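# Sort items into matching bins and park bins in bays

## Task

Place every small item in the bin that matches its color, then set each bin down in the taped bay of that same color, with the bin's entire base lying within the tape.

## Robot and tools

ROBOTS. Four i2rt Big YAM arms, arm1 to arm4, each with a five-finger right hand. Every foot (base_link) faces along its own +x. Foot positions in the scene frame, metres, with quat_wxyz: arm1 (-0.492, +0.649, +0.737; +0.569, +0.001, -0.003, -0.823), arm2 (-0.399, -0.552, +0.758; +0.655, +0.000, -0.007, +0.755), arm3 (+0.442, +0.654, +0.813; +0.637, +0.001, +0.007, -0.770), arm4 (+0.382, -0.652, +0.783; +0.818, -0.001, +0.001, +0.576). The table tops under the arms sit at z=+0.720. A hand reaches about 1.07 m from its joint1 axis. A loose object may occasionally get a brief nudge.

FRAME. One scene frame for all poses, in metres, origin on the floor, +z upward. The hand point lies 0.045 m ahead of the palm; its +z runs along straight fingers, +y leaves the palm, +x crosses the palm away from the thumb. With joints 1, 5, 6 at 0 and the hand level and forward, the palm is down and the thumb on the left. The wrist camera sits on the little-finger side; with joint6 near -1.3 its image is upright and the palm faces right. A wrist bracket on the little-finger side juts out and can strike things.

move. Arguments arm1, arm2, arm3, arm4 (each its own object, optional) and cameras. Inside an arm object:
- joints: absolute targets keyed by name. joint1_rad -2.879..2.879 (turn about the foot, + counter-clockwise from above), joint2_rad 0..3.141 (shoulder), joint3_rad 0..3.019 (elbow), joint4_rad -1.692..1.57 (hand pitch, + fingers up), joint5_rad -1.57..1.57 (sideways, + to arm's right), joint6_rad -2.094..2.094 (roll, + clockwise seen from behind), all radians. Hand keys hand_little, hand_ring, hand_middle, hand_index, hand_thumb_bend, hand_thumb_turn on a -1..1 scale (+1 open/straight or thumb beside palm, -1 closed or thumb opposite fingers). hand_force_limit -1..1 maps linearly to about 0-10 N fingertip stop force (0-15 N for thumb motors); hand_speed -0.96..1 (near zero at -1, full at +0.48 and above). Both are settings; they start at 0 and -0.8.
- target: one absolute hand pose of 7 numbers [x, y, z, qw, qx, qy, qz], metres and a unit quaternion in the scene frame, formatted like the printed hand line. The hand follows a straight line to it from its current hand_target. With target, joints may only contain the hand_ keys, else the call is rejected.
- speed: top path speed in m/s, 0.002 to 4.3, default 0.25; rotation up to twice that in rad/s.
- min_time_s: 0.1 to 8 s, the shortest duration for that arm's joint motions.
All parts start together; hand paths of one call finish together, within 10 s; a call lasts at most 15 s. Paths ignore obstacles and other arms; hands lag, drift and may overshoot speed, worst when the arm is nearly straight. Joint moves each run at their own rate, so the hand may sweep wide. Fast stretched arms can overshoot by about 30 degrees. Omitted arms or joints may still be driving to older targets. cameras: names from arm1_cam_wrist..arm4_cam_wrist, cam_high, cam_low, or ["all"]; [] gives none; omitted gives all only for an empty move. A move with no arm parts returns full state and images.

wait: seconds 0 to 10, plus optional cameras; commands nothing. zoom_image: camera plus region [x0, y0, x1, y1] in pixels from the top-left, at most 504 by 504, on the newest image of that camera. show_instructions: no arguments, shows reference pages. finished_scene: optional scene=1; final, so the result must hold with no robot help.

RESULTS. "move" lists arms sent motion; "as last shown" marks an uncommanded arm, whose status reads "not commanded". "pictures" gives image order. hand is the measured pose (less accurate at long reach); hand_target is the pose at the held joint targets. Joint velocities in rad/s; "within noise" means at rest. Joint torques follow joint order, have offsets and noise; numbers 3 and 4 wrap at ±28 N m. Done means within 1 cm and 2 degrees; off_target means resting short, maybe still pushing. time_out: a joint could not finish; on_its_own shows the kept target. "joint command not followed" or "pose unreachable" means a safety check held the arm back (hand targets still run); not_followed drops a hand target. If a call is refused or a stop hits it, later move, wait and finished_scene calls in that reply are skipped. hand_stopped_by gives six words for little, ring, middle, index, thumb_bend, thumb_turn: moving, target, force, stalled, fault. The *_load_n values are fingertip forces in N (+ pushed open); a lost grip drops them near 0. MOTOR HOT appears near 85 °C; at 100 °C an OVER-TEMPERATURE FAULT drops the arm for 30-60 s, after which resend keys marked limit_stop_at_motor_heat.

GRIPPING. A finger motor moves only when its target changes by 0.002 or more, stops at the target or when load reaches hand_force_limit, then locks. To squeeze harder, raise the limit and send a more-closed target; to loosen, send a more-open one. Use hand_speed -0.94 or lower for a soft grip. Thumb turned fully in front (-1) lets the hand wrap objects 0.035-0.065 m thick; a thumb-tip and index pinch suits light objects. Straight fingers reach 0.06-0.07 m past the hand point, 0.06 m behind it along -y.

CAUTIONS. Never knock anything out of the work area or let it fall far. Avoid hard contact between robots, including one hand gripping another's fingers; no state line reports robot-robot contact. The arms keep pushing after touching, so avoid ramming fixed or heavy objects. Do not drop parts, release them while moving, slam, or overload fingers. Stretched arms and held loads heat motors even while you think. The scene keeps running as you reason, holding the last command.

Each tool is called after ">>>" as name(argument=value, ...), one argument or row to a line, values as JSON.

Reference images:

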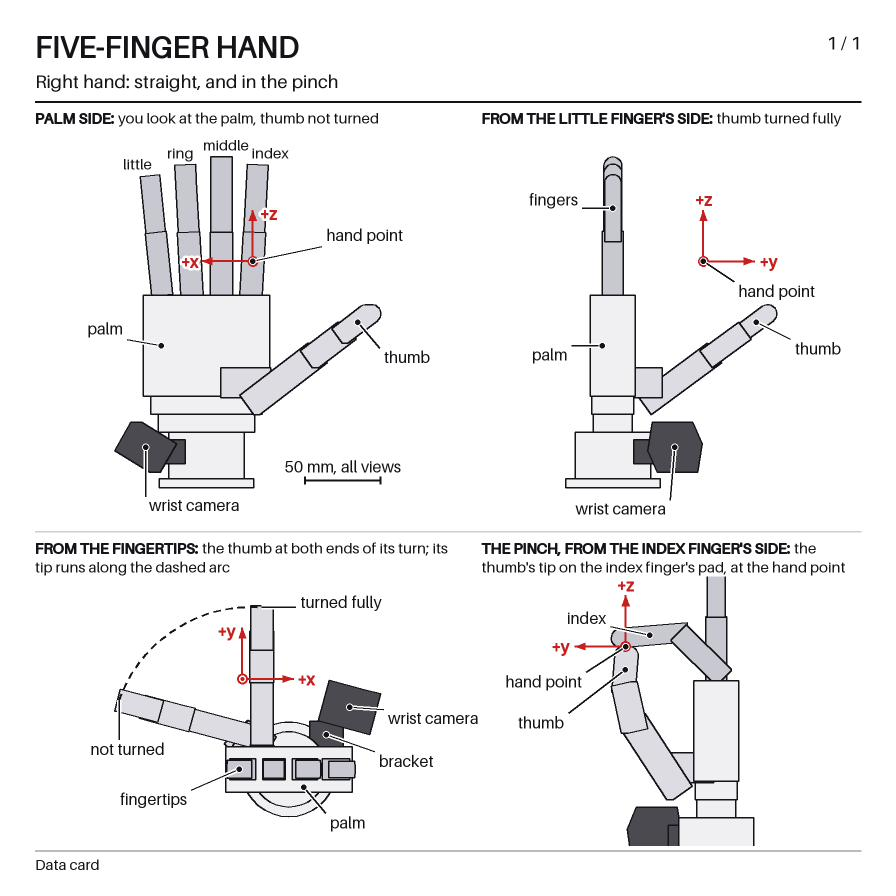

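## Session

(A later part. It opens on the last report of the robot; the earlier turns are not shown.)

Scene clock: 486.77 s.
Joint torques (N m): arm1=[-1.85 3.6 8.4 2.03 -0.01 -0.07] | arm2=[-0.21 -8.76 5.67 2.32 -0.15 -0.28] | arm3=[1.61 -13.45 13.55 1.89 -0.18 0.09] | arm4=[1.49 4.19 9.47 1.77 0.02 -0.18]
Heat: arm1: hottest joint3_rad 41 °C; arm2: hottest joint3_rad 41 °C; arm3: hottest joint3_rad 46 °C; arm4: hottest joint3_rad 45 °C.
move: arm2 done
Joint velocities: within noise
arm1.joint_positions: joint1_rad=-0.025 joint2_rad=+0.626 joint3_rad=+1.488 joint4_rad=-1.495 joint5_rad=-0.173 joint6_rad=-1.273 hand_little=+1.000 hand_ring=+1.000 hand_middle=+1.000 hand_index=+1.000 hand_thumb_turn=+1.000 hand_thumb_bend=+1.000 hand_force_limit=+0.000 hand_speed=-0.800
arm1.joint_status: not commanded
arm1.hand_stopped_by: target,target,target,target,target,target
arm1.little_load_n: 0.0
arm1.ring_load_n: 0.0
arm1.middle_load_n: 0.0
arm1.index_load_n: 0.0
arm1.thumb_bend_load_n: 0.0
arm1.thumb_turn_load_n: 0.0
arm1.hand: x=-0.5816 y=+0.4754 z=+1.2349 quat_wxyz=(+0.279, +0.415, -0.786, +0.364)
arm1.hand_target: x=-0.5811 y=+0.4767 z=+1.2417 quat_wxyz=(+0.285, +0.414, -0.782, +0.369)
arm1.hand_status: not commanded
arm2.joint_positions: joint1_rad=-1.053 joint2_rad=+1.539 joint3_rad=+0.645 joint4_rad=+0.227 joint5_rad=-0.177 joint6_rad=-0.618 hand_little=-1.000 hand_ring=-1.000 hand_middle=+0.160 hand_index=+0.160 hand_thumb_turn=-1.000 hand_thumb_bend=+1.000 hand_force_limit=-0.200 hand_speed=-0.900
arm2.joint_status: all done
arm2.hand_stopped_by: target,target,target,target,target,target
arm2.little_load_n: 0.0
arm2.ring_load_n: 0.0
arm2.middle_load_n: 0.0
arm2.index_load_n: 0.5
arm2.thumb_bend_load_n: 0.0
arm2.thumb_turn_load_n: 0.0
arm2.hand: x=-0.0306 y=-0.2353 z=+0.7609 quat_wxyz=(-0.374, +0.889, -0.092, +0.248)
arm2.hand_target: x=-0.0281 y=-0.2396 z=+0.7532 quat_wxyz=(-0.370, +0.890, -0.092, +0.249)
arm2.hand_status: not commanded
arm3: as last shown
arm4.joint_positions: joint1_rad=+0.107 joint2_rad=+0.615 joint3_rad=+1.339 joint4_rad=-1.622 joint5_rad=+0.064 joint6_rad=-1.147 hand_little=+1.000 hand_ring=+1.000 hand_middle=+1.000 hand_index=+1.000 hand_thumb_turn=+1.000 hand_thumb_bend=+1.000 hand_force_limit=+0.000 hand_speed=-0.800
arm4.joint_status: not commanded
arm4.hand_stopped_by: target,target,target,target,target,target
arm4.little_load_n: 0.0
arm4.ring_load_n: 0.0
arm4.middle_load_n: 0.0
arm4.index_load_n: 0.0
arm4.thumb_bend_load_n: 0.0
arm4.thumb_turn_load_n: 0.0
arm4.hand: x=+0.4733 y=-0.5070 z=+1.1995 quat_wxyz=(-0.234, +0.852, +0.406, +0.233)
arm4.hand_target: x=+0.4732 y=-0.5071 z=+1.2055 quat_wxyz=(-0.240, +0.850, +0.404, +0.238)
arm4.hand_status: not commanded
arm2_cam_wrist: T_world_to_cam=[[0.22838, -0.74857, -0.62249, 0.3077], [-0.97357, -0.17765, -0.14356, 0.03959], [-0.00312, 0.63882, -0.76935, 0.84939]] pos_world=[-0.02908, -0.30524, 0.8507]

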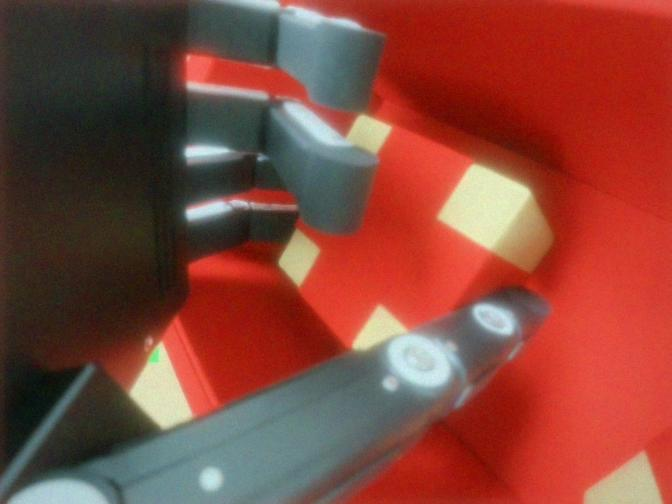

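>>> move(
  arm2={"target": [-0.0308, -0.2465, 0.768, 0.3704, -0.8903, 0.0916, -0.2485], "speed": 0.05},
  cameras=["arm2_cam_wrist"],
)

>>> move(
  arm2={"target": [-0.0308, -0.2465, 0.95, 0.3704, -0.8903, 0.0916, -0.2485], "speed": 0.15},
  cameras=["arm2_cam_wrist", "cam_high", "cam_low"],
)

>>> zoom_image(
  camera="cam_high",
  region=[250, 190, 430, 360],
)

Scene clock: 494.57 s.
Joint torques (N m): arm1=[-1.38 4.42 8.35 2.17 -0.01 -0.06] | arm2=[0.09 -9.76 5.53 1.52 -0.15 -0.3] | arm3=[1.61 -13.57 13.55 1.89 -0.18 0.09] | arm4=[1.2 4.19 9.57 1.76 0.01 -0.14]
Heat: arm1: hottest joint3_rad 41 °C; arm2: hottest joint3_rad 41 °C; arm3: hottest joint3_rad 46 °C; arm4: hottest joint3_rad 45 °C.
move: arm2 done
Joint velocities: within noise
arm1, arm4: as last shown
arm2.joint_positions: joint1_rad=-1.063 joint2_rad=+1.509 joint3_rad=+0.642 joint4_rad=+0.202 joint5_rad=-0.185 joint6_rad=-0.625 hand_little=-1.000 hand_ring=-1.000 hand_middle=+0.160 hand_index=+0.160 hand_thumb_turn=-1.000 hand_thumb_bend=+1.000 hand_force_limit=-0.200 hand_speed=-0.900
arm2.joint_status: not commanded
arm2.hand_stopped_by: target,target,target,target,target,target
arm2.little_load_n: 0.0
arm2.ring_load_n: 0.0
arm2.middle_load_n: 0.0
arm2.index_load_n: 0.0
arm2.thumb_bend_load_n: 0.0
arm2.thumb_turn_load_n: 0.0
arm2.hand: x=-0.0308 y=-0.2402 z=+0.7692 quat_wxyz=(-0.375, +0.888, -0.092, +0.249)
arm2.hand_target: x=-0.0308 y=-0.2464 z=+0.7679 quat_wxyz=(-0.370, +0.890, -0.092, +0.249)
arm2.hand_status: done (0.006 m and 0.6 deg from the pose sent, 0.013 m and 0.5 deg at the start)
arm3.joint_positions: joint1_rad=-0.025 joint2_rad=+1.490 joint3_rad=+1.175 joint4_rad=-0.506 joint5_rad=-0.071 joint6_rad=-0.067 hand_little=+1.000 hand_ring=+1.000 hand_middle=+1.000 hand_index=+1.000 hand_thumb_turn=+1.000 hand_thumb_bend=+1.000 hand_force_limit=+0.000 hand_speed=-0.800
arm3.joint_status: not commanded
arm3.hand_stopped_by: target,target,target,target,target,target
arm3.little_load_n: 0.0
arm3.ring_load_n: 0.0
arm3.middle_load_n: 0.0
arm3.index_load_n: 0.0
arm3.thumb_bend_load_n: 0.0
arm3.thumb_turn_load_n: 0.0
arm3.hand: x=+0.3635 y=+0.0988 z=+0.9650 quat_wxyz=(+0.023, -0.054, -0.930, +0.362)
arm3.hand_target: x=+0.3702 y=+0.0810 z=+0.9805 quat_wxyz=(+0.020, -0.048, -0.923, +0.382)
arm3.hand_status: not commanded
arm4.little_load_n: 0.5
arm2_cam_wrist: T_world_to_cam=[[0.22983, -0.74766, -0.62304, 0.3099], [-0.97323, -0.17782, -0.14562, 0.04121], [-0.00191, 0.63983, -0.76851, 0.85845]] pos_world=[-0.02948, -0.31024, 0.8588]

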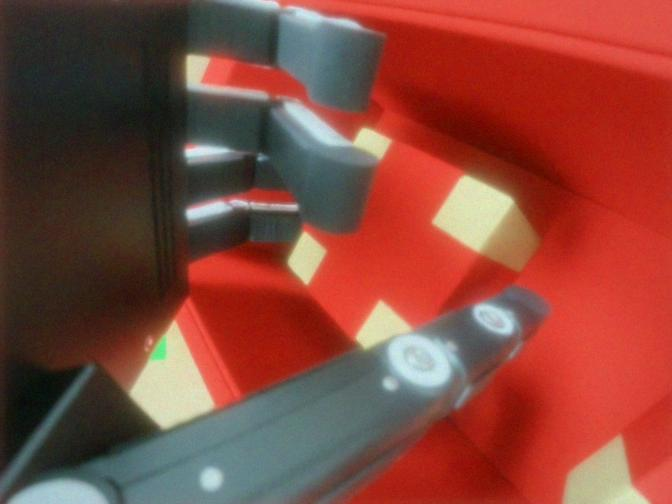

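Scene clock: 496.50 s.
Joint torques (N m): arm1=[-1.67 3.84 8.34 2.25 0.04 -0.04] | arm2=[0.15 -8.06 10.58 1.5 -0.13 -0.29] | arm3=[1.73 -13.51 13.55 1.88 -0.18 0.09] | arm4=[1.61 3.84 9.58 1.87 0.02 -0.18]
Heat: arm1: hottest joint3_rad 41 °C; arm2: hottest joint3_rad 41 °C; arm3: hottest joint3_rad 46 °C; arm4: hottest joint3_rad 45 °C.
move: arm2 off_target
Joint velocities: within noise
arm1, arm3, arm4: as last shown
arm2.joint_positions: joint1_rad=-1.063 joint2_rad=+1.194 joint3_rad=+0.886 joint4_rad=-0.389 joint5_rad=-0.185 joint6_rad=-0.625 hand_little=-1.000 hand_ring=-1.000 hand_middle=+0.160 hand_index=+0.160 hand_thumb_turn=-1.000 hand_thumb_bend=+1.000 hand_force_limit=-0.200 hand_speed=-0.900
arm2.joint_status: not commanded
arm2.hand_stopped_by: target,target,target,target,target,target
arm2.little_load_n: 0.0
arm2.ring_load_n: 0.5
arm2.middle_load_n: 0.0
arm2.index_load_n: 0.0
arm2.thumb_bend_load_n: 0.0
arm2.thumb_turn_load_n: 0.5
arm2.hand: x=-0.0410 y=-0.2484 z=+0.9343 quat_wxyz=(-0.365, +0.895, -0.094, +0.239)
arm2.hand_target: x=-0.0311 y=-0.2468 z=+0.9499 quat_wxyz=(-0.370, +0.890, -0.092, +0.249)
arm2.hand_status: off_target (0.019 m and 1.4 deg from the pose sent, 0.181 m and 0.6 deg at the start)
arm3.little_load_n: -0.5
arm4.little_load_n: 0.0
arm2_cam_wrist: T_world_to_cam=[[0.21444, -0.75936, -0.61431, 0.39737], [-0.97651, -0.1803, -0.11801, 0.02735], [-0.02115, 0.62519, -0.78019, 0.99706]] pos_world=[-0.03742, -0.31667, 1.02523]

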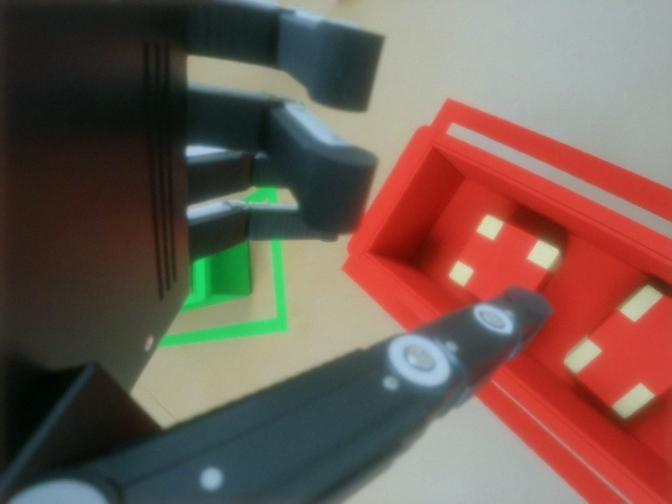

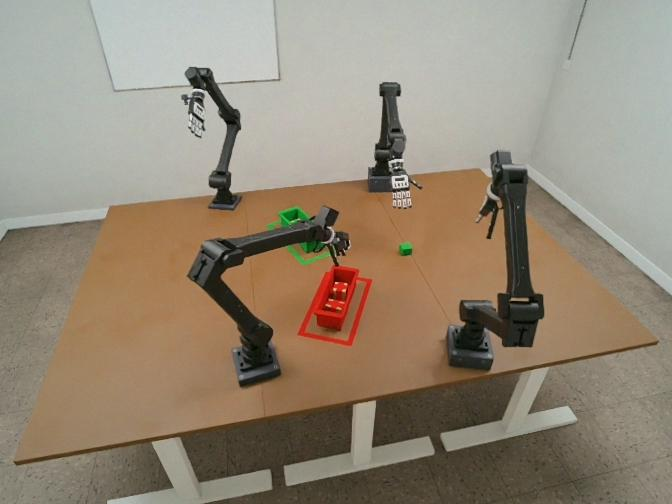

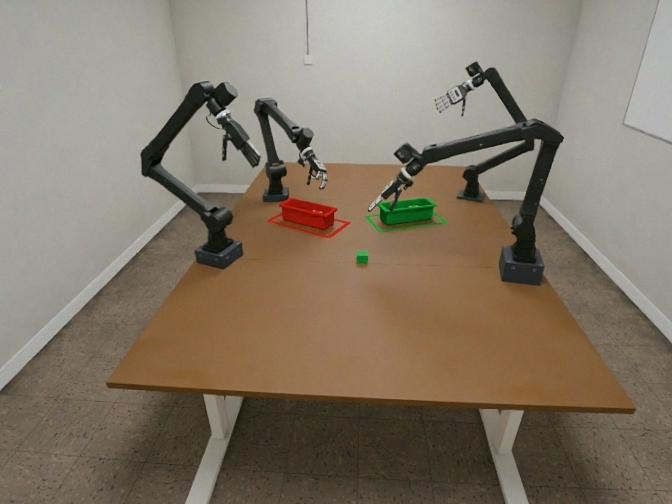

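Scaled by 2.800.

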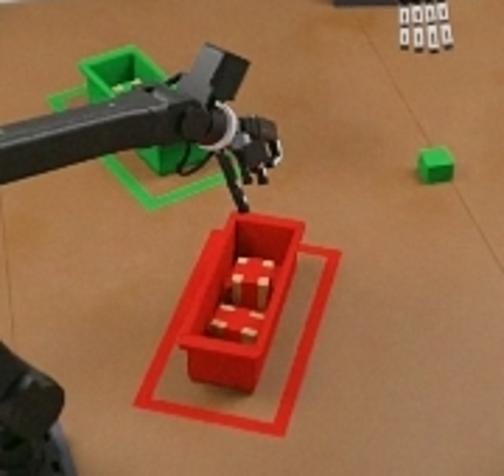

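>>> move(
  arm3={"target": [0.36, 0.38, 1.15, -0.0200, 0.0483, 0.9227, -0.3822], "speed": 0.4},
  arm2={"target": [0.36, -0.01, 0.95, 0.1789, -0.7016, 0.5556, -0.4086], "speed": 0.2},
  cameras=["arm2_cam_wrist", "cam_high", "cam_low"],
)

>>> zoom_image(
  camera="arm2_cam_wrist",
  region=[180, 0, 672, 500],
)

Scene clock: 519.47 s.
Joint torques (N m): arm1=[-0.26 4.84 8.57 2.14 0.05 -0.05] | arm2=[1.08 -23.36 10.8 2.39 0.26 -0.21] | arm3=[-0.85 -1.67 13.3 0.68 -0.35 -0.11] | arm4=[2.14 3.9 9.59 1.91 0.04 -0.13]
Heat: arm1: hottest joint3_rad 41 °C; arm2: hottest joint3_rad 42 °C; arm3: hottest joint3_rad 46 °C; arm4: hottest joint3_rad 45 °C.
move: arm2 off_target; arm3 off_target
Joint velocities: within noise
arm1, arm4: as last shown
arm2.joint_positions: joint1_rad=-0.998 joint2_rad=+2.611 joint3_rad=+2.891 joint4_rad=-0.874 joint5_rad=+0.681 joint6_rad=+0.057 hand_little=-1.000 hand_ring=-1.000 hand_middle=+0.160 hand_index=+0.160 hand_thumb_turn=-1.000 hand_thumb_bend=+1.000 hand_force_limit=-0.200 hand_speed=-0.900
arm2.joint_status: not commanded
arm2.hand_stopped_by: target,target,target,target,target,target
arm2.little_load_n: 0.0
arm2.ring_load_n: 0.0
arm2.middle_load_n: 0.0
arm2.index_load_n: 0.0
arm2.thumb_bend_load_n: 0.0
arm2.thumb_turn_load_n: 0.0
arm2.hand: x=+0.3577 y=-0.0226 z=+0.9536 quat_wxyz=(-0.299, +0.674, -0.508, +0.444)
arm2.hand_target: x=+0.3585 y=-0.0114 z=+0.9495 quat_wxyz=(-0.310, +0.672, -0.505, +0.445)
arm2.hand_status: off_target (0.013 m and 15.6 deg from the pose sent, 0.467 m and 65.1 deg at the start; a joint's target at an end of its range on 27 of 113 steps)
arm3.joint_positions: joint1_rad=-0.351 joint2_rad=+0.755 joint3_rad=+1.079 joint4_rad=-1.170 joint5_rad=-0.318 joint6_rad=-0.310 hand_little=+1.000 hand_ring=+1.000 hand_middle=+1.000 hand_index=+1.000 hand_thumb_turn=+1.000 hand_thumb_bend=+1.000 hand_force_limit=+0.000 hand_speed=-0.800
arm3.joint_status: not commanded
arm3.hand_stopped_by: target,target,target,target,target,target
arm3.little_load_n: 0.0
arm3.ring_load_n: 0.0
arm3.middle_load_n: 0.0
arm3.index_load_n: 0.0
arm3.thumb_bend_load_n: 0.0
arm3.thumb_turn_load_n: 0.0
arm3.hand: x=+0.3642 y=+0.3793 z=+1.1361 quat_wxyz=(+0.014, -0.048, -0.926, +0.375)
arm3.hand_target: x=+0.3602 y=+0.3801 z=+1.1498 quat_wxyz=(+0.020, -0.048, -0.923, +0.382)
arm3.hand_status: off_target (0.015 m and 1.2 deg from the pose sent, 0.337 m and 2.6 deg at the start)
arm2_cam_wrist: T_world_to_cam=[[-0.36743, -0.51297, -0.77579, 0.86284], [-0.62952, 0.75119, -0.19856, 0.43337], [0.68462, 0.41542, -0.59893, 0.44938]] pos_world=[0.28218, -0.06961, 1.02458]

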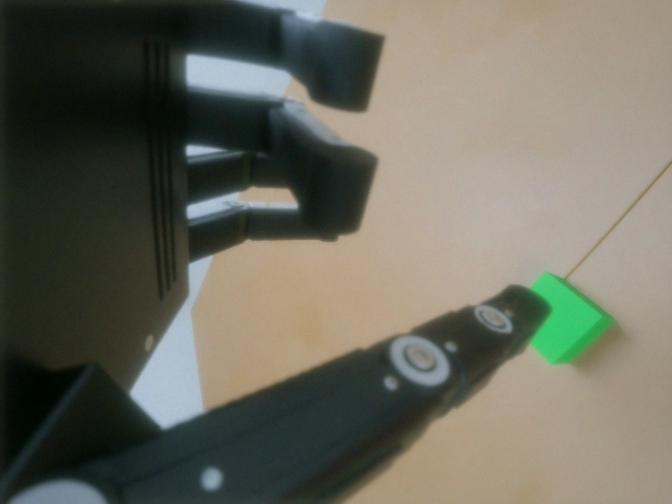

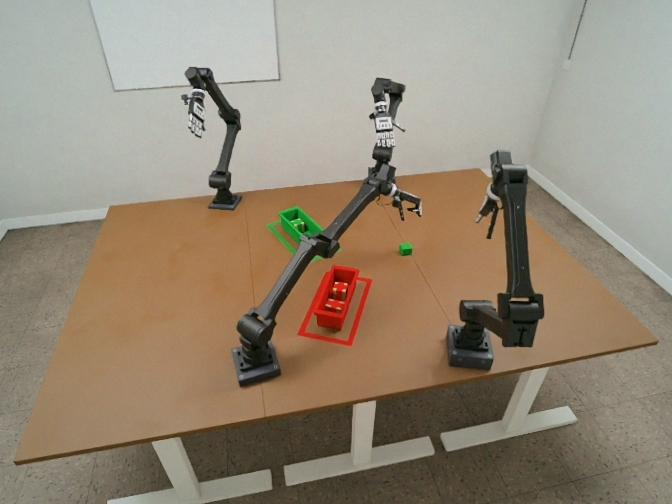

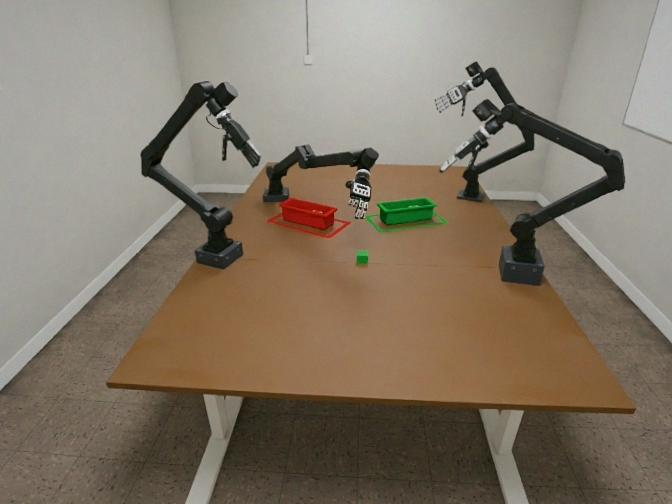

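Scaled by 1.008.

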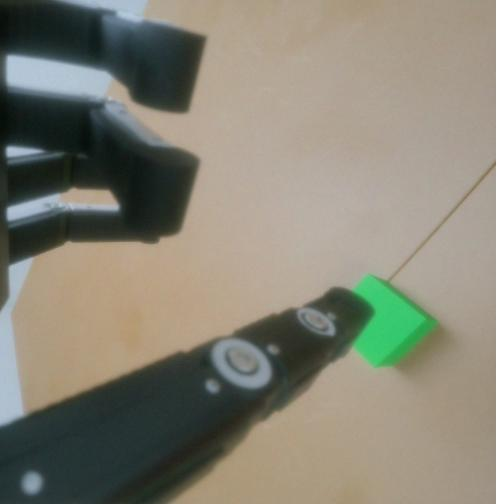

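>>> move(
  arm2={"target": [-0.33, -0.22, 1.2, 0.3638, -0.8875, 0.1149, -0.2581], "speed": 0.25},
  arm4={"target": [0.36, -0.06, 0.97, 0.4154, -0.8890, -0.1032, -0.1625], "speed": 0.12, "joints": {"hand_thumb_turn": -1, "hand_index": 0.16, "hand_middle": 0.16, "hand_ring": -1, "hand_little": -1, "hand_speed": 0}},
  cameras=["arm4_cam_wrist", "cam_high", "cam_low"],
)

>>> zoom_image(
  camera="arm4_cam_wrist",
  region=[180, 0, 672, 500],
)

Scene clock: 537.10 s.
Joint torques (N m): arm1=[-2.67 4.25 8.32 2.45 0 -0.08] | arm2=[1.08 -3.66 9.96 1.16 0.54 -0.08] | arm3=[-0.85 -1.67 13.31 0.66 -0.35 -0.09] | arm4=[2.43 -10.46 14.26 2.8 0.23 0.01]
Heat: arm1: hottest joint3_rad 41 °C; arm2: hottest joint3_rad 44 °C; arm3: hottest joint3_rad 45 °C; arm4: hottest joint3_rad 45 °C.
move: arm2 off_target; arm4 off_target
Joint velocities: within noise
arm1, arm3: as last shown
arm2.joint_positions: joint1_rad=-0.137 joint2_rad=+0.979 joint3_rad=+1.440 joint4_rad=-1.303 joint5_rad=+0.570 joint6_rad=+0.027 hand_little=-1.000 hand_ring=-1.000 hand_middle=+0.160 hand_index=+0.160 hand_thumb_turn=-1.000 hand_thumb_bend=+1.000 hand_force_limit=-0.200 hand_speed=-0.900
arm2.joint_status: not commanded
arm2.hand_stopped_by: target,target,target,target,target,target
arm2.little_load_n: 0.5
arm2.ring_load_n: 0.0
arm2.middle_load_n: 0.5
arm2.index_load_n: 0.0
arm2.thumb_bend_load_n: 0.0
arm2.thumb_turn_load_n: 0.0
arm2.hand: x=-0.3273 y=-0.2212 z=+1.1851 quat_wxyz=(-0.351, +0.892, -0.110, +0.261)
arm2.hand_target: x=-0.3299 y=-0.2204 z=+1.1997 quat_wxyz=(-0.364, +0.888, -0.115, +0.258)
arm2.hand_status: off_target (0.015 m and 1.7 deg from the pose sent, 0.757 m and 56.6 deg at the start)
arm3.joint_positions: joint1_rad=-0.351 joint2_rad=+0.755 joint3_rad=+1.079 joint4_rad=-1.170 joint5_rad=-0.318 joint6_rad=-0.311 hand_little=+1.000 hand_ring=+1.000 hand_middle=+1.000 hand_index=+1.000 hand_thumb_turn=+1.000 hand_thumb_bend=+1.000 hand_force_limit=+0.000 hand_speed=-0.800
arm3.thumb_bend_load_n: -0.5
arm3.hand: x=+0.3641 y=+0.3793 z=+1.1361 quat_wxyz=(+0.014, -0.048, -0.926, +0.375)
arm4.joint_positions: joint1_rad=+0.439 joint2_rad=+1.474 joint3_rad=+1.160 joint4_rad=-0.412 joint5_rad=+0.287 joint6_rad=-0.278 hand_little=-1.000 hand_ring=-1.000 hand_middle=+0.160 hand_index=+0.160 hand_thumb_turn=-1.000 hand_thumb_bend=+1.000 hand_force_limit=+0.000 hand_speed=+0.000
arm4.joint_status: all done
arm4.hand_stopped_by: target,target,target,target,target,target
arm4.little_load_n: 0.0
arm4.ring_load_n: 0.0
arm4.middle_load_n: 0.0
arm4.index_load_n: 0.0
arm4.thumb_bend_load_n: 0.0
arm4.thumb_turn_load_n: 0.0
arm4.hand: x=+0.3700 y=-0.0809 z=+0.9525 quat_wxyz=(-0.391, +0.898, +0.110, +0.167)
arm4.hand_target: x=+0.3600 y=-0.0614 z=+0.9706 quat_wxyz=(-0.416, +0.889, +0.103, +0.162)
arm4.hand_status: off_target (0.029 m and 3.1 deg from the pose sent, 0.515 m and 41.7 deg at the start)
arm4_cam_wrist: T_world_to_cam=[[0.56513, -0.64955, -0.50863, 0.21877], [-0.80342, -0.57341, -0.16038, 0.40453], [-0.18748, 0.49928, -0.84591, 1.03387]] pos_world=[0.3952, -0.14213, 1.05072]

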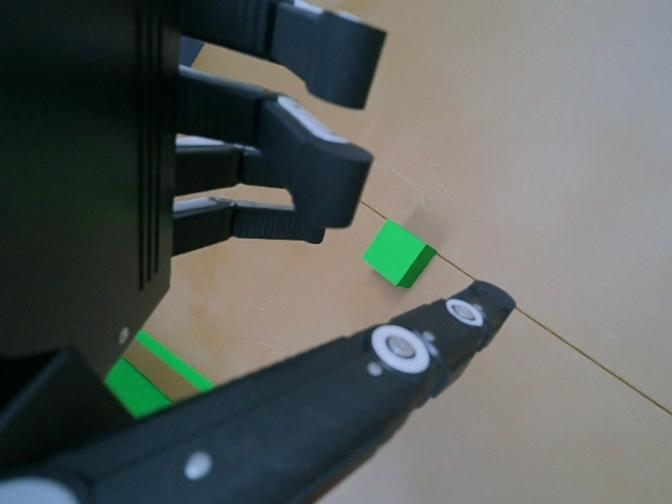

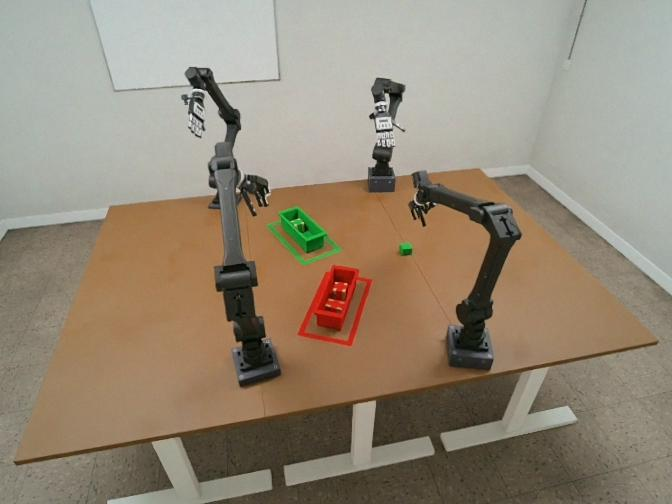

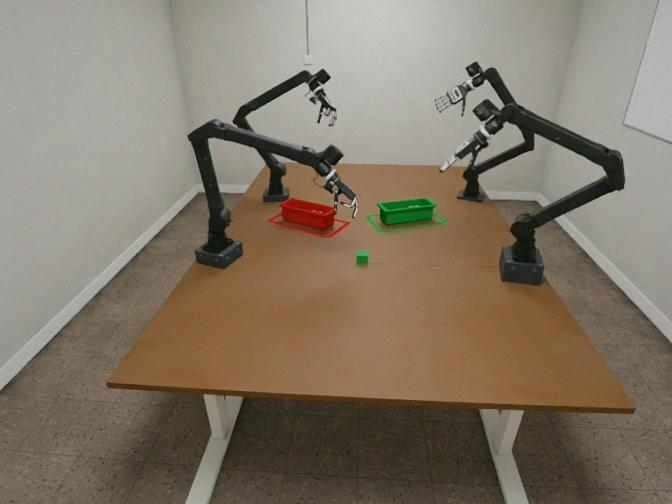

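Scaled by 1.008.

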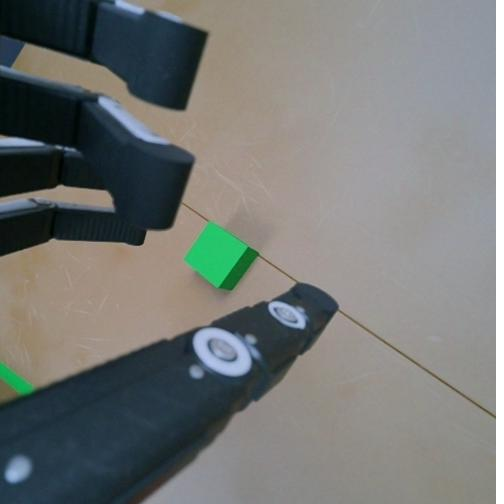

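>>> zoom_image(
  camera="arm4_cam_wrist",
  region=[350, 210, 450, 300],
)

Scaled by 5.040.

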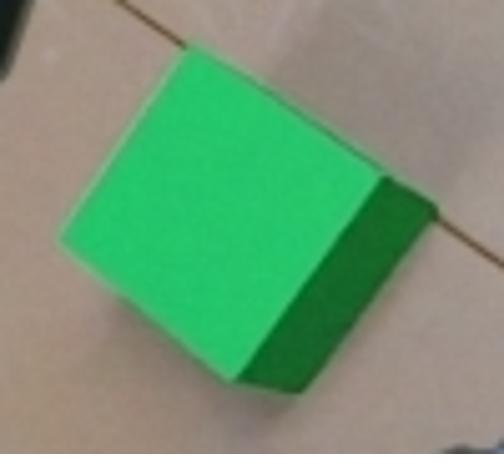

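>>> move(
  arm4={"target": [0.3515, -0.0083, 0.83, 0.4146, -0.8894, -0.0993, -0.1643], "speed": 0.15},
  cameras=["arm4_cam_wrist"],
)

>>> zoom_image(
  camera="arm4_cam_wrist",
  region=[300, 130, 600, 380],
)

Scene clock: 578.23 s.
Joint torques (N m): arm1=[-2.73 3.6 8.44 2.09 0.03 -0.12] | arm2=[1.32 -4.07 9.96 1.33 0.55 -0.09] | arm3=[-0.85 -1.67 13.31 0.66 -0.35 -0.08] | arm4=[2.14 -14.27 9.74 2.82 0.26 -0.02]
Heat: arm1: hottest joint3_rad 41 °C; arm2: hottest joint3_rad 47 °C; arm3: hottest joint3_rad 45 °C; arm4: hottest joint3_rad 47 °C.
move: arm4 off_target
Joint velocities: within noise
arm1, arm2, arm3: as last shown
arm2.little_load_n: 0.0
arm2.middle_load_n: 0.0
arm2.hand_target: x=-0.3299 y=-0.2203 z=+1.1997 quat_wxyz=(-0.364, +0.888, -0.115, +0.258)
arm3.thumb_bend_load_n: 0.0
arm4.joint_positions: joint1_rad=+0.446 joint2_rad=+1.770 joint3_rad=+1.160 joint4_rad=-0.085 joint5_rad=+0.300 joint6_rad=-0.267 hand_little=-1.000 hand_ring=-1.000 hand_middle=+0.160 hand_index=+0.160 hand_thumb_turn=-1.000 hand_thumb_bend=+1.000 hand_force_limit=+0.000 hand_speed=+0.000
arm4.joint_status: not commanded
arm4.hand_stopped_by: target,target,target,target,target,target
arm4.little_load_n: 0.0
arm4.ring_load_n: 0.0
arm4.middle_load_n: 0.0
arm4.index_load_n: 0.0
arm4.thumb_bend_load_n: 0.0
arm4.thumb_turn_load_n: 0.0
arm4.hand: x=+0.3612 y=-0.0144 z=+0.8309 quat_wxyz=(-0.406, +0.892, +0.103, +0.169)
arm4.hand_target: x=+0.3514 y=-0.0085 z=+0.8301 quat_wxyz=(-0.415, +0.890, +0.099, +0.164)
arm4.hand_status: off_target (0.011 m and 1.3 deg from the pose sent, 0.143 m and 3.2 deg at the start)
arm4_cam_wrist: T_world_to_cam=[[0.55761, -0.63738, -0.5318, 0.22712], [-0.80929, -0.55997, -0.17742, 0.43254], [-0.18471, 0.52932, -0.82807, 0.88078]] pos_world=[0.38609, -0.07925, 0.92687]

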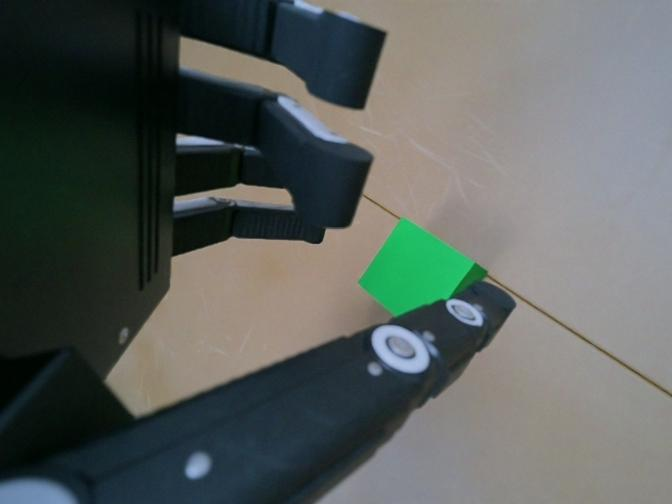

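Scaled by 1.680.

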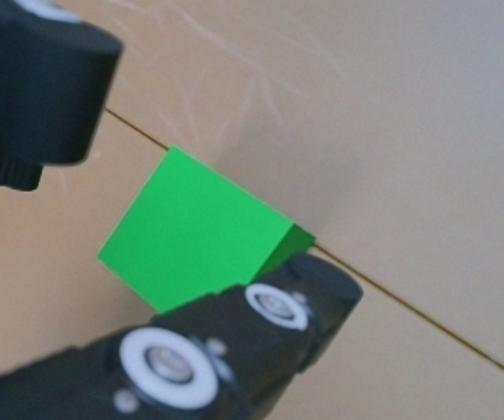

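>>> move(
  arm4={"target": [0.3415, 0.001, 0.79, 0.4146, -0.8894, -0.0993, -0.1643], "speed": 0.1},
  cameras=["arm4_cam_wrist"],
)

>>> zoom_image(
  camera="arm4_cam_wrist",
  region=[300, 130, 600, 380],
)

Scene clock: 591.67 s.
Joint torques (N m): arm1=[-1.49 3.66 8.47 2.22 0.08 -0.02] | arm2=[1.38 -4.31 9.72 1.32 0.54 -0.09] | arm3=[-0.85 -1.67 13.33 0.65 -0.36 -0.09] | arm4=[2.37 -14.86 9.47 3.02 0.23 0.04]
Heat: arm1: hottest joint3_rad 41 °C; arm2: hottest joint3_rad 47 °C; arm3: hottest joint3_rad 45 °C; arm4: hottest joint3_rad 47 °C.
move: arm4 off_target
Joint velocities: within noise
arm1, arm2, arm3: as last shown
arm2.ring_load_n: 0.5
arm4.joint_positions: joint1_rad=+0.463 joint2_rad=+1.854 joint3_rad=+1.160 joint4_rad=-0.004 joint5_rad=+0.312 joint6_rad=-0.257 hand_little=-1.000 hand_ring=-1.000 hand_middle=+0.160 hand_index=+0.160 hand_thumb_turn=-1.000 hand_thumb_bend=+1.000 hand_force_limit=+0.000 hand_speed=+0.000
arm4.joint_status: not commanded
arm4.hand_stopped_by: target,target,target,target,target,target
arm4.little_load_n: 0.0
arm4.ring_load_n: 0.0
arm4.middle_load_n: 0.0
arm4.index_load_n: 0.0
arm4.thumb_bend_load_n: 0.0
arm4.thumb_turn_load_n: 0.0
arm4.hand: x=+0.3506 y=-0.0055 z=+0.7922 quat_wxyz=(-0.406, +0.892, +0.103, +0.169)
arm4.hand_target: x=+0.3415 y=+0.0007 z=+0.7901 quat_wxyz=(-0.414, +0.890, +0.099, +0.164)
arm4.hand_status: off_target (0.011 m and 1.3 deg from the pose sent, 0.048 m and 1.3 deg at the start)
arm4_cam_wrist: T_world_to_cam=[[0.55893, -0.63599, -0.53208, 0.21797], [-0.80827, -0.56117, -0.17831, 0.4224], [-0.18518, 0.52973, -0.8277, 0.84194]] pos_world=[0.3755, -0.07035, 0.88817]

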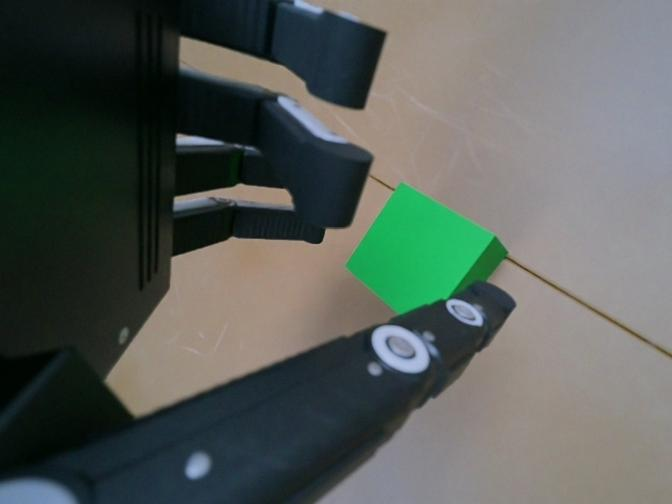

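Scaled by 1.680.

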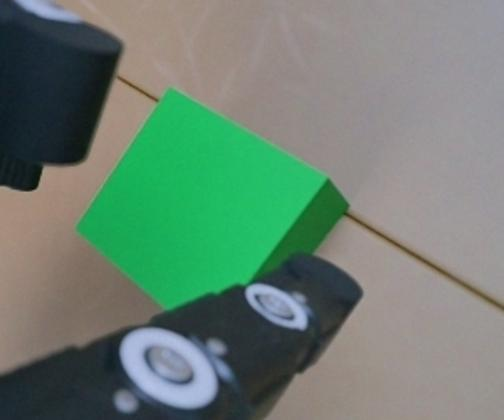

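>>> move(
  arm4={"target": [0.3422, 0.001, 0.75, 0.4146, -0.8894, -0.0993, -0.1643], "speed": 0.08},
  cameras=["arm4_cam_wrist"],
)

>>> zoom_image(
  camera="arm4_cam_wrist",
  region=[300, 130, 600, 380],
)

Scene clock: 602.30 s.
Joint torques (N m): arm1=[-1.49 4.48 8.27 2.39 0 -0.09] | arm2=[0.91 -4.07 9.73 1.16 0.55 -0.08] | arm3=[-0.85 -1.67 13.33 0.65 -0.35 -0.09] | arm4=[2.37 -14.8 7.9 2.92 0.25 -0.01]
Heat: arm1: hottest joint3_rad 41 °C; arm2: hottest joint3_rad 47 °C; arm3: hottest joint3_rad 45 °C; arm4: hottest joint3_rad 47 °C.
move: arm4 off_target
Joint velocities: within noise
arm1, arm2, arm3: as last shown
arm2.ring_load_n: 0.0
arm2.thumb_turn_load_n: 0.5
arm4.joint_positions: joint1_rad=+0.463 joint2_rad=+1.923 joint3_rad=+1.152 joint4_rad=+0.090 joint5_rad=+0.312 joint6_rad=-0.257 hand_little=-1.000 hand_ring=-1.000 hand_middle=+0.160 hand_index=+0.160 hand_thumb_turn=-1.000 hand_thumb_bend=+1.000 hand_force_limit=+0.000 hand_speed=+0.000
arm4.joint_status: not commanded
arm4.hand_stopped_by: target,target,target,target,target,target
arm4.little_load_n: 0.0
arm4.ring_load_n: 0.0
arm4.middle_load_n: 0.0
arm4.index_load_n: 0.0
arm4.thumb_bend_load_n: 0.0
arm4.thumb_turn_load_n: 0.0
arm4.hand: x=+0.3497 y=+0.0015 z=+0.7603 quat_wxyz=(-0.413, +0.889, +0.101, +0.169)
arm4.hand_target: x=+0.3423 y=+0.0006 z=+0.7500 quat_wxyz=(-0.414, +0.890, +0.099, +0.164)
arm4.hand_status: off_target (0.013 m and 0.6 deg from the pose sent, 0.044 m and 1.2 deg at the start)
arm4_cam_wrist: T_world_to_cam=[[0.5575, -0.62736, -0.5437, 0.21519], [-0.80886, -0.55794, -0.18561, 0.42572], [-0.18691, 0.54326, -0.8185, 0.8053]] pos_world=[0.3749, -0.06495, 0.85515]

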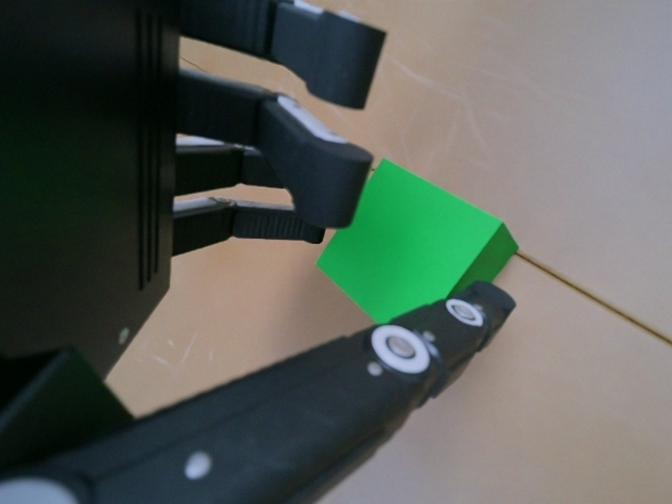

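Scaled by 1.680.

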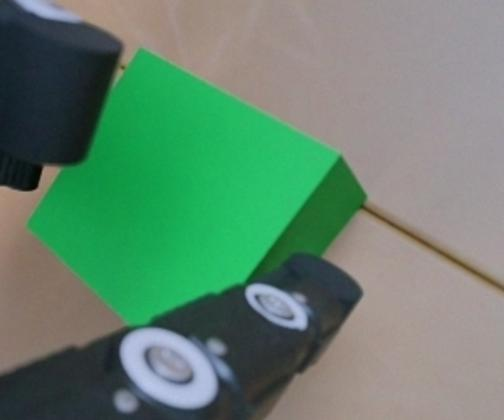

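>>> move(
  arm4={"target": [0.3435, -0.0045, 0.741, 0.4146, -0.8894, -0.0993, -0.1643], "speed": 0.05},
  cameras=["arm4_cam_wrist"],
)

>>> zoom_image(
  camera="arm4_cam_wrist",
  region=[300, 130, 600, 380],
)

Scene clock: 607.90 s.
Joint torques (N m): arm1=[-1.96 3.25 8.83 2.21 0.02 -0.01] | arm2=[0.85 -4.07 9.83 1.13 0.57 -0.05] | arm3=[-0.85 -1.61 13.34 0.66 -0.35 -0.09] | arm4=[2.32 -14.39 7.43 2.96 0.19 0.05]
Heat: arm1: hottest joint3_rad 41 °C; arm2: hottest joint3_rad 47 °C; arm3: hottest joint3_rad 45 °C; arm4: hottest joint3_rad 47 °C.
move: arm4 off_target
Joint velocities: within noise
arm1.joint_positions: joint1_rad=-0.025 joint2_rad=+0.626 joint3_rad=+1.488 joint4_rad=-1.495 joint5_rad=-0.173 joint6_rad=-1.273 hand_little=+1.000 hand_ring=+1.000 hand_middle=+1.000 hand_index=+1.000 hand_thumb_turn=+1.000 hand_thumb_bend=+1.000 hand_force_limit=+0.000 hand_speed=-0.800
arm1.joint_status: not commanded
arm1.hand_stopped_by: target,target,target,target,target,target
arm1.little_load_n: 0.0
arm1.ring_load_n: 0.0
arm1.middle_load_n: 0.0
arm1.index_load_n: 0.0
arm1.thumb_bend_load_n: 0.0
arm1.thumb_turn_load_n: 0.0
arm1.hand: x=-0.5816 y=+0.4754 z=+1.2349 quat_wxyz=(+0.279, +0.415, -0.786, +0.364)
arm1.hand_target: x=-0.5811 y=+0.4767 z=+1.2417 quat_wxyz=(+0.285, +0.414, -0.782, +0.369)
arm1.hand_status: not commanded
arm2, arm3: as last shown
arm2.thumb_turn_load_n: 0.0
arm3.thumb_turn_load_n: -0.5
arm4.joint_positions: joint1_rad=+0.463 joint2_rad=+1.923 joint3_rad=+1.133 joint4_rad=+0.119 joint5_rad=+0.312 joint6_rad=-0.257 hand_little=-1.000 hand_ring=-1.000 hand_middle=+0.160 hand_index=+0.160 hand_thumb_turn=-1.000 hand_thumb_bend=+1.000 hand_force_limit=+0.000 hand_speed=+0.000
arm4.joint_status: not commanded
arm4.hand_stopped_by: target,target,target,target,target,target
arm4.little_load_n: 0.0
arm4.ring_load_n: 0.0
arm4.middle_load_n: 0.5
arm4.index_load_n: -0.5
arm4.thumb_bend_load_n: 0.0
arm4.thumb_turn_load_n: 0.0
arm4.hand: x=+0.3500 y=-0.0011 z=+0.7571 quat_wxyz=(-0.418, +0.887, +0.100, +0.169)
arm4.hand_target: x=+0.3436 y=-0.0050 z=+0.7413 quat_wxyz=(-0.414, +0.890, +0.099, +0.164)
arm4.hand_status: off_target (0.018 m and 0.7 deg from the pose sent, 0.021 m and 0.6 deg at the start)
arm4_cam_wrist: T_world_to_cam=[[0.55681, -0.6215, -0.55109, 0.21753], [-0.80908, -0.55597, -0.19047, 0.42766], [-0.18801, 0.55193, -0.81242, 0.79996]] pos_world=[0.3753, -0.06856, 0.85124]

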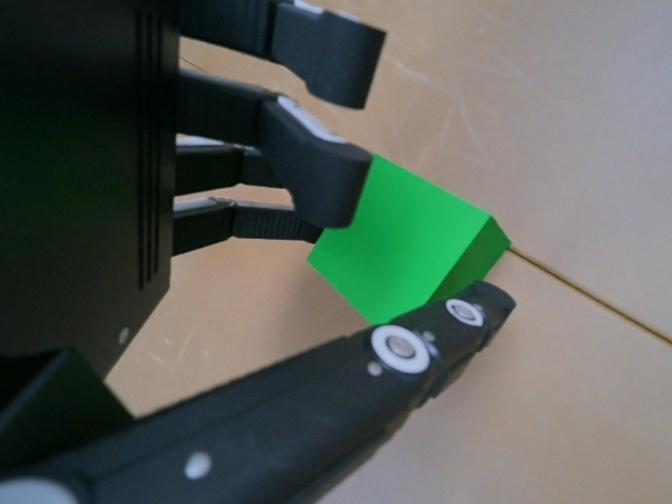

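Scaled by 1.680.

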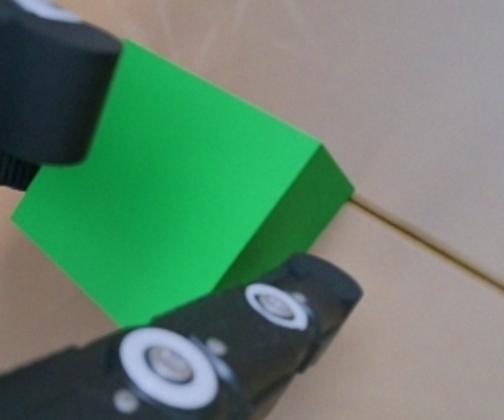

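>>> move(
  arm4={"target": [0.3440, -0.008, 0.733, 0.4146, -0.8894, -0.0993, -0.1643], "speed": 0.05},
  cameras=["arm4_cam_wrist"],
)

>>> zoom_image(
  camera="arm4_cam_wrist",
  region=[300, 130, 600, 380],
)

Scene clock: 611.67 s.
Joint torques (N m): arm1=[-1.44 4.72 8.66 2.14 0.03 -0.05] | arm2=[1.08 -3.78 9.89 1.16 0.55 -0.07] | arm3=[-0.91 -1.61 13.33 0.66 -0.36 -0.09] | arm4=[2.43 -14.68 7.36 2.65 0.18 0]
Heat: arm1: hottest joint3_rad 41 °C; arm2: hottest joint3_rad 47 °C; arm3: hottest joint3_rad 45 °C; arm4: hottest joint3_rad 47 °C.
move: arm4 off_target
Joint velocities: within noise
arm1, arm2, arm3: as last shown
arm3.thumb_turn_load_n: 0.0
arm4.joint_positions: joint1_rad=+0.463 joint2_rad=+1.933 joint3_rad=+1.119 joint4_rad=+0.143 joint5_rad=+0.312 joint6_rad=-0.257 hand_little=-1.000 hand_ring=-1.000 hand_middle=+0.160 hand_index=+0.160 hand_thumb_turn=-1.000 hand_thumb_bend=+1.000 hand_force_limit=+0.000 hand_speed=+0.000
arm4.joint_status: not commanded
arm4.hand_stopped_by: target,target,target,target,target,target
arm4.little_load_n: 0.5
arm4.ring_load_n: 0.0
arm4.middle_load_n: 0.0
arm4.index_load_n: 0.0
arm4.thumb_bend_load_n: 0.0
arm4.thumb_turn_load_n: 0.0
arm4.hand: x=+0.3504 y=-0.0047 z=+0.7485 quat_wxyz=(-0.418, +0.887, +0.100, +0.169)
arm4.hand_target: x=+0.3441 y=-0.0085 z=+0.7332 quat_wxyz=(-0.414, +0.890, +0.099, +0.164)
arm4.hand_status: off_target (0.017 m and 0.7 deg from the pose sent, 0.026 m and 0.8 deg at the start)
arm4_cam_wrist: T_world_to_cam=[[0.55685, -0.62195, -0.55054, 0.20994], [-0.80908, -0.5561, -0.19012, 0.42412], [-0.18791, 0.5513, -0.81287, 0.79536]] pos_world=[0.3757, -0.07206, 0.84274]

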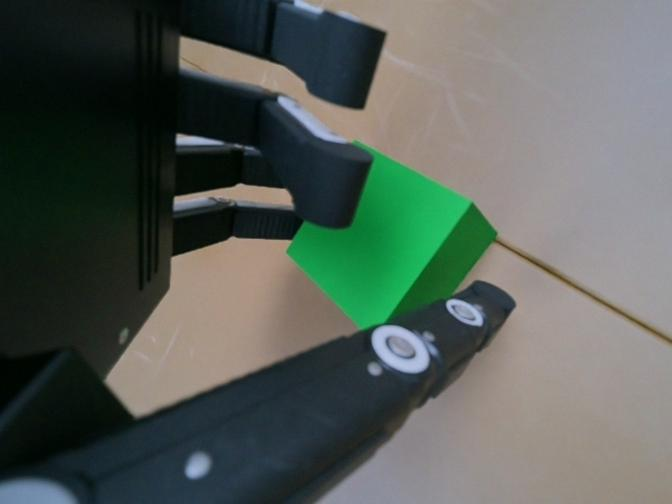

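Scaled by 1.680.

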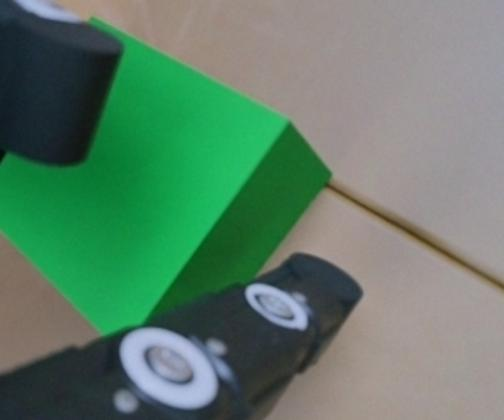

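>>> move(
  arm4={"target": [0.3440, -0.008, 0.741, 0.4146, -0.8894, -0.0993, -0.1643], "speed": 0.05},
)

Scene clock: 623.00 s.
Joint torques (N m): arm1=[-1.61 4.37 8.29 2.19 0.05 -0.07] | arm2=[0.91 -3.84 9.85 1.17 0.54 -0.09] | arm3=[-0.91 -1.61 13.31 0.66 -0.35 -0.08] | arm4=[2.55 -15.33 7.54 2.06 0.18 -0.03]
Heat: arm1: hottest joint3_rad 41 °C; arm2: hottest joint3_rad 48 °C; arm3: hottest joint3_rad 45 °C; arm4: hottest joint3_rad 47 °C.
move: arm4 done
Joint velocities: within noise
arm1, arm2, arm3: as last shown
arm4.joint_positions: joint1_rad=+0.463 joint2_rad=+1.933 joint3_rad=+1.119 joint4_rad=+0.143 joint5_rad=+0.312 joint6_rad=-0.257 hand_little=-1.000 hand_ring=-1.000 hand_middle=+0.160 hand_index=+0.160 hand_thumb_turn=-1.000 hand_thumb_bend=+1.000 hand_force_limit=+0.000 hand_speed=+0.000
arm4.joint_status: not commanded
arm4.hand_stopped_by: target,target,target,target,target,target
arm4.little_load_n: 0.0
arm4.ring_load_n: 0.0
arm4.middle_load_n: 0.0
arm4.index_load_n: 0.0
arm4.thumb_bend_load_n: 0.0
arm4.thumb_turn_load_n: 0.0
arm4.hand: x=+0.3504 y=-0.0047 z=+0.7485 quat_wxyz=(-0.418, +0.887, +0.100, +0.169)
arm4.hand_target: x=+0.3441 y=-0.0082 z=+0.7410 quat_wxyz=(-0.415, +0.890, +0.099, +0.164)
arm4.hand_status: done (0.010 m and 0.7 deg from the pose sent, 0.011 m and 0.7 deg at the start)
pictures: none

>>> move(
  arm4={"target": [0.3440, -0.006, 0.766, 0.4146, -0.8894, -0.0993, -0.1643], "speed": 0.05},
)

Scene clock: 630.73 s.
Joint torques (N m): arm1=[-0.5 3.72 8.44 2.26 0.08 -0.01] | arm2=[1.08 -4.42 9.77 1.25 0.54 -0.11] | arm3=[-0.91 -1.67 13.34 0.68 -0.36 -0.09] | arm4=[2.2 -16.09 9.26 1.32 0.16 0.02]
Heat: arm1: hottest joint3_rad 41 °C; arm2: hottest joint3_rad 48 °C; arm3: hottest joint3_rad 45 °C; arm4: hottest joint3_rad 47 °C.
move: arm4 done
Joint velocities: within noise
arm1, arm2: as last shown
arm2.thumb_bend_load_n: 0.5
arm3.joint_positions: joint1_rad=-0.351 joint2_rad=+0.755 joint3_rad=+1.079 joint4_rad=-1.170 joint5_rad=-0.318 joint6_rad=-0.311 hand_little=+1.000 hand_ring=+1.000 hand_middle=+1.000 hand_index=+1.000 hand_thumb_turn=+1.000 hand_thumb_bend=+1.000 hand_force_limit=+0.000 hand_speed=-0.800
arm3.joint_status: not commanded
arm3.hand_stopped_by: target,target,target,target,target,target
arm3.little_load_n: 0.0
arm3.ring_load_n: 0.0
arm3.middle_load_n: 0.0
arm3.index_load_n: 0.0
arm3.thumb_bend_load_n: 0.0
arm3.thumb_turn_load_n: 0.0
arm3.hand: x=+0.3641 y=+0.3793 z=+1.1361 quat_wxyz=(+0.014, -0.048, -0.926, +0.375)
arm3.hand_target: x=+0.3602 y=+0.3801 z=+1.1498 quat_wxyz=(+0.020, -0.048, -0.923, +0.382)
arm3.hand_status: not commanded
arm4.joint_positions: joint1_rad=+0.463 joint2_rad=+1.897 joint3_rad=+1.119 joint4_rad=+0.100 joint5_rad=+0.312 joint6_rad=-0.257 hand_little=-1.000 hand_ring=-1.000 hand_middle=+0.160 hand_index=+0.160 hand_thumb_turn=-1.000 hand_thumb_bend=+1.000 hand_force_limit=+0.000 hand_speed=+0.000
arm4.joint_status: not commanded
arm4.hand_stopped_by: target,target,target,target,target,target
arm4.little_load_n: 0.0
arm4.ring_load_n: 0.0
arm4.middle_load_n: 0.0
arm4.index_load_n: 0.0
arm4.thumb_bend_load_n: 0.0
arm4.thumb_turn_load_n: 0.0
arm4.hand: x=+0.3509 y=-0.0084 z=+0.7636 quat_wxyz=(-0.414, +0.888, +0.101, +0.169)
arm4.hand_target: x=+0.3440 y=-0.0061 z=+0.7660 quat_wxyz=(-0.415, +0.889, +0.099, +0.164)
arm4.hand_status: done (0.008 m and 0.6 deg from the pose sent, 0.019 m and 0.7 deg at the start)
pictures: none

>>> move(
  arm4={"target": [0.3440, -0.006, 0.748, 0.4146, -0.8894, -0.0993, -0.1643], "speed": 0.05},
  cameras=["arm4_cam_wrist"],
)

Scene clock: 634.37 s.
Joint torques (N m): arm1=[-1.44 4.25 8.83 2.54 0.01 -0.09] | arm2=[1.61 -3.55 9.84 1.25 0.53 -0.09] | arm3=[-0.79 -1.67 13.31 0.65 -0.35 -0.09] | arm4=[2.08 -14.68 8.32 2.78 0.14 -0.02]
Heat: arm1: hottest joint3_rad 41 °C; arm2: hottest joint3_rad 48 °C; arm3: hottest joint3_rad 45 °C; arm4: hottest joint3_rad 47 °C.
move: arm4 off_target
Joint velocities: within noise
arm1, arm3: as last shown
arm2.joint_positions: joint1_rad=-0.137 joint2_rad=+0.979 joint3_rad=+1.440 joint4_rad=-1.303 joint5_rad=+0.570 joint6_rad=+0.027 hand_little=-1.000 hand_ring=-1.000 hand_middle=+0.160 hand_index=+0.160 hand_thumb_turn=-1.000 hand_thumb_bend=+1.000 hand_force_limit=-0.200 hand_speed=-0.900
arm2.joint_status: not commanded
arm2.hand_stopped_by: target,target,target,target,target,target
arm2.little_load_n: 0.0
arm2.ring_load_n: 0.0
arm2.middle_load_n: 0.0
arm2.index_load_n: 0.0
arm2.thumb_bend_load_n: 0.0
arm2.thumb_turn_load_n: 0.0
arm2.hand: x=-0.3273 y=-0.2212 z=+1.1851 quat_wxyz=(-0.351, +0.892, -0.110, +0.261)
arm2.hand_target: x=-0.3299 y=-0.2203 z=+1.1997 quat_wxyz=(-0.364, +0.888, -0.115, +0.258)
arm2.hand_status: not commanded
arm4.joint_positions: joint1_rad=+0.463 joint2_rad=+1.907 joint3_rad=+1.119 joint4_rad=+0.105 joint5_rad=+0.312 joint6_rad=-0.257 hand_little=-1.000 hand_ring=-1.000 hand_middle=+0.160 hand_index=+0.160 hand_thumb_turn=-1.000 hand_thumb_bend=+1.000 hand_force_limit=+0.000 hand_speed=+0.000
arm4.joint_status: not commanded
arm4.hand_stopped_by: target,target,target,target,target,target
arm4.little_load_n: 0.0
arm4.ring_load_n: 0.0
arm4.middle_load_n: 0.0
arm4.index_load_n: 0.0
arm4.thumb_bend_load_n: 0.0
arm4.thumb_turn_load_n: 0.0
arm4.hand: x=+0.3509 y=-0.0087 z=+0.7583 quat_wxyz=(-0.413, +0.889, +0.102, +0.169)
arm4.hand_target: x=+0.3440 y=-0.0065 z=+0.7480 quat_wxyz=(-0.414, +0.890, +0.099, +0.164)
arm4.hand_status: off_target (0.013 m and 0.6 deg from the pose sent, 0.017 m and 0.6 deg at the start)
arm4_cam_wrist: T_world_to_cam=[[0.55769, -0.62834, -0.54238, 0.206], [-0.80878, -0.55832, -0.18481, 0.42004], [-0.1867, 0.54173, -0.81956, 0.81019]] pos_world=[0.3761, -0.07495, 0.85335]

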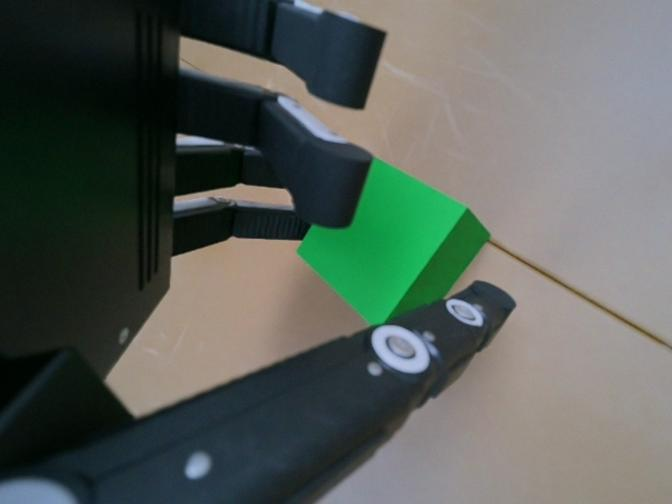

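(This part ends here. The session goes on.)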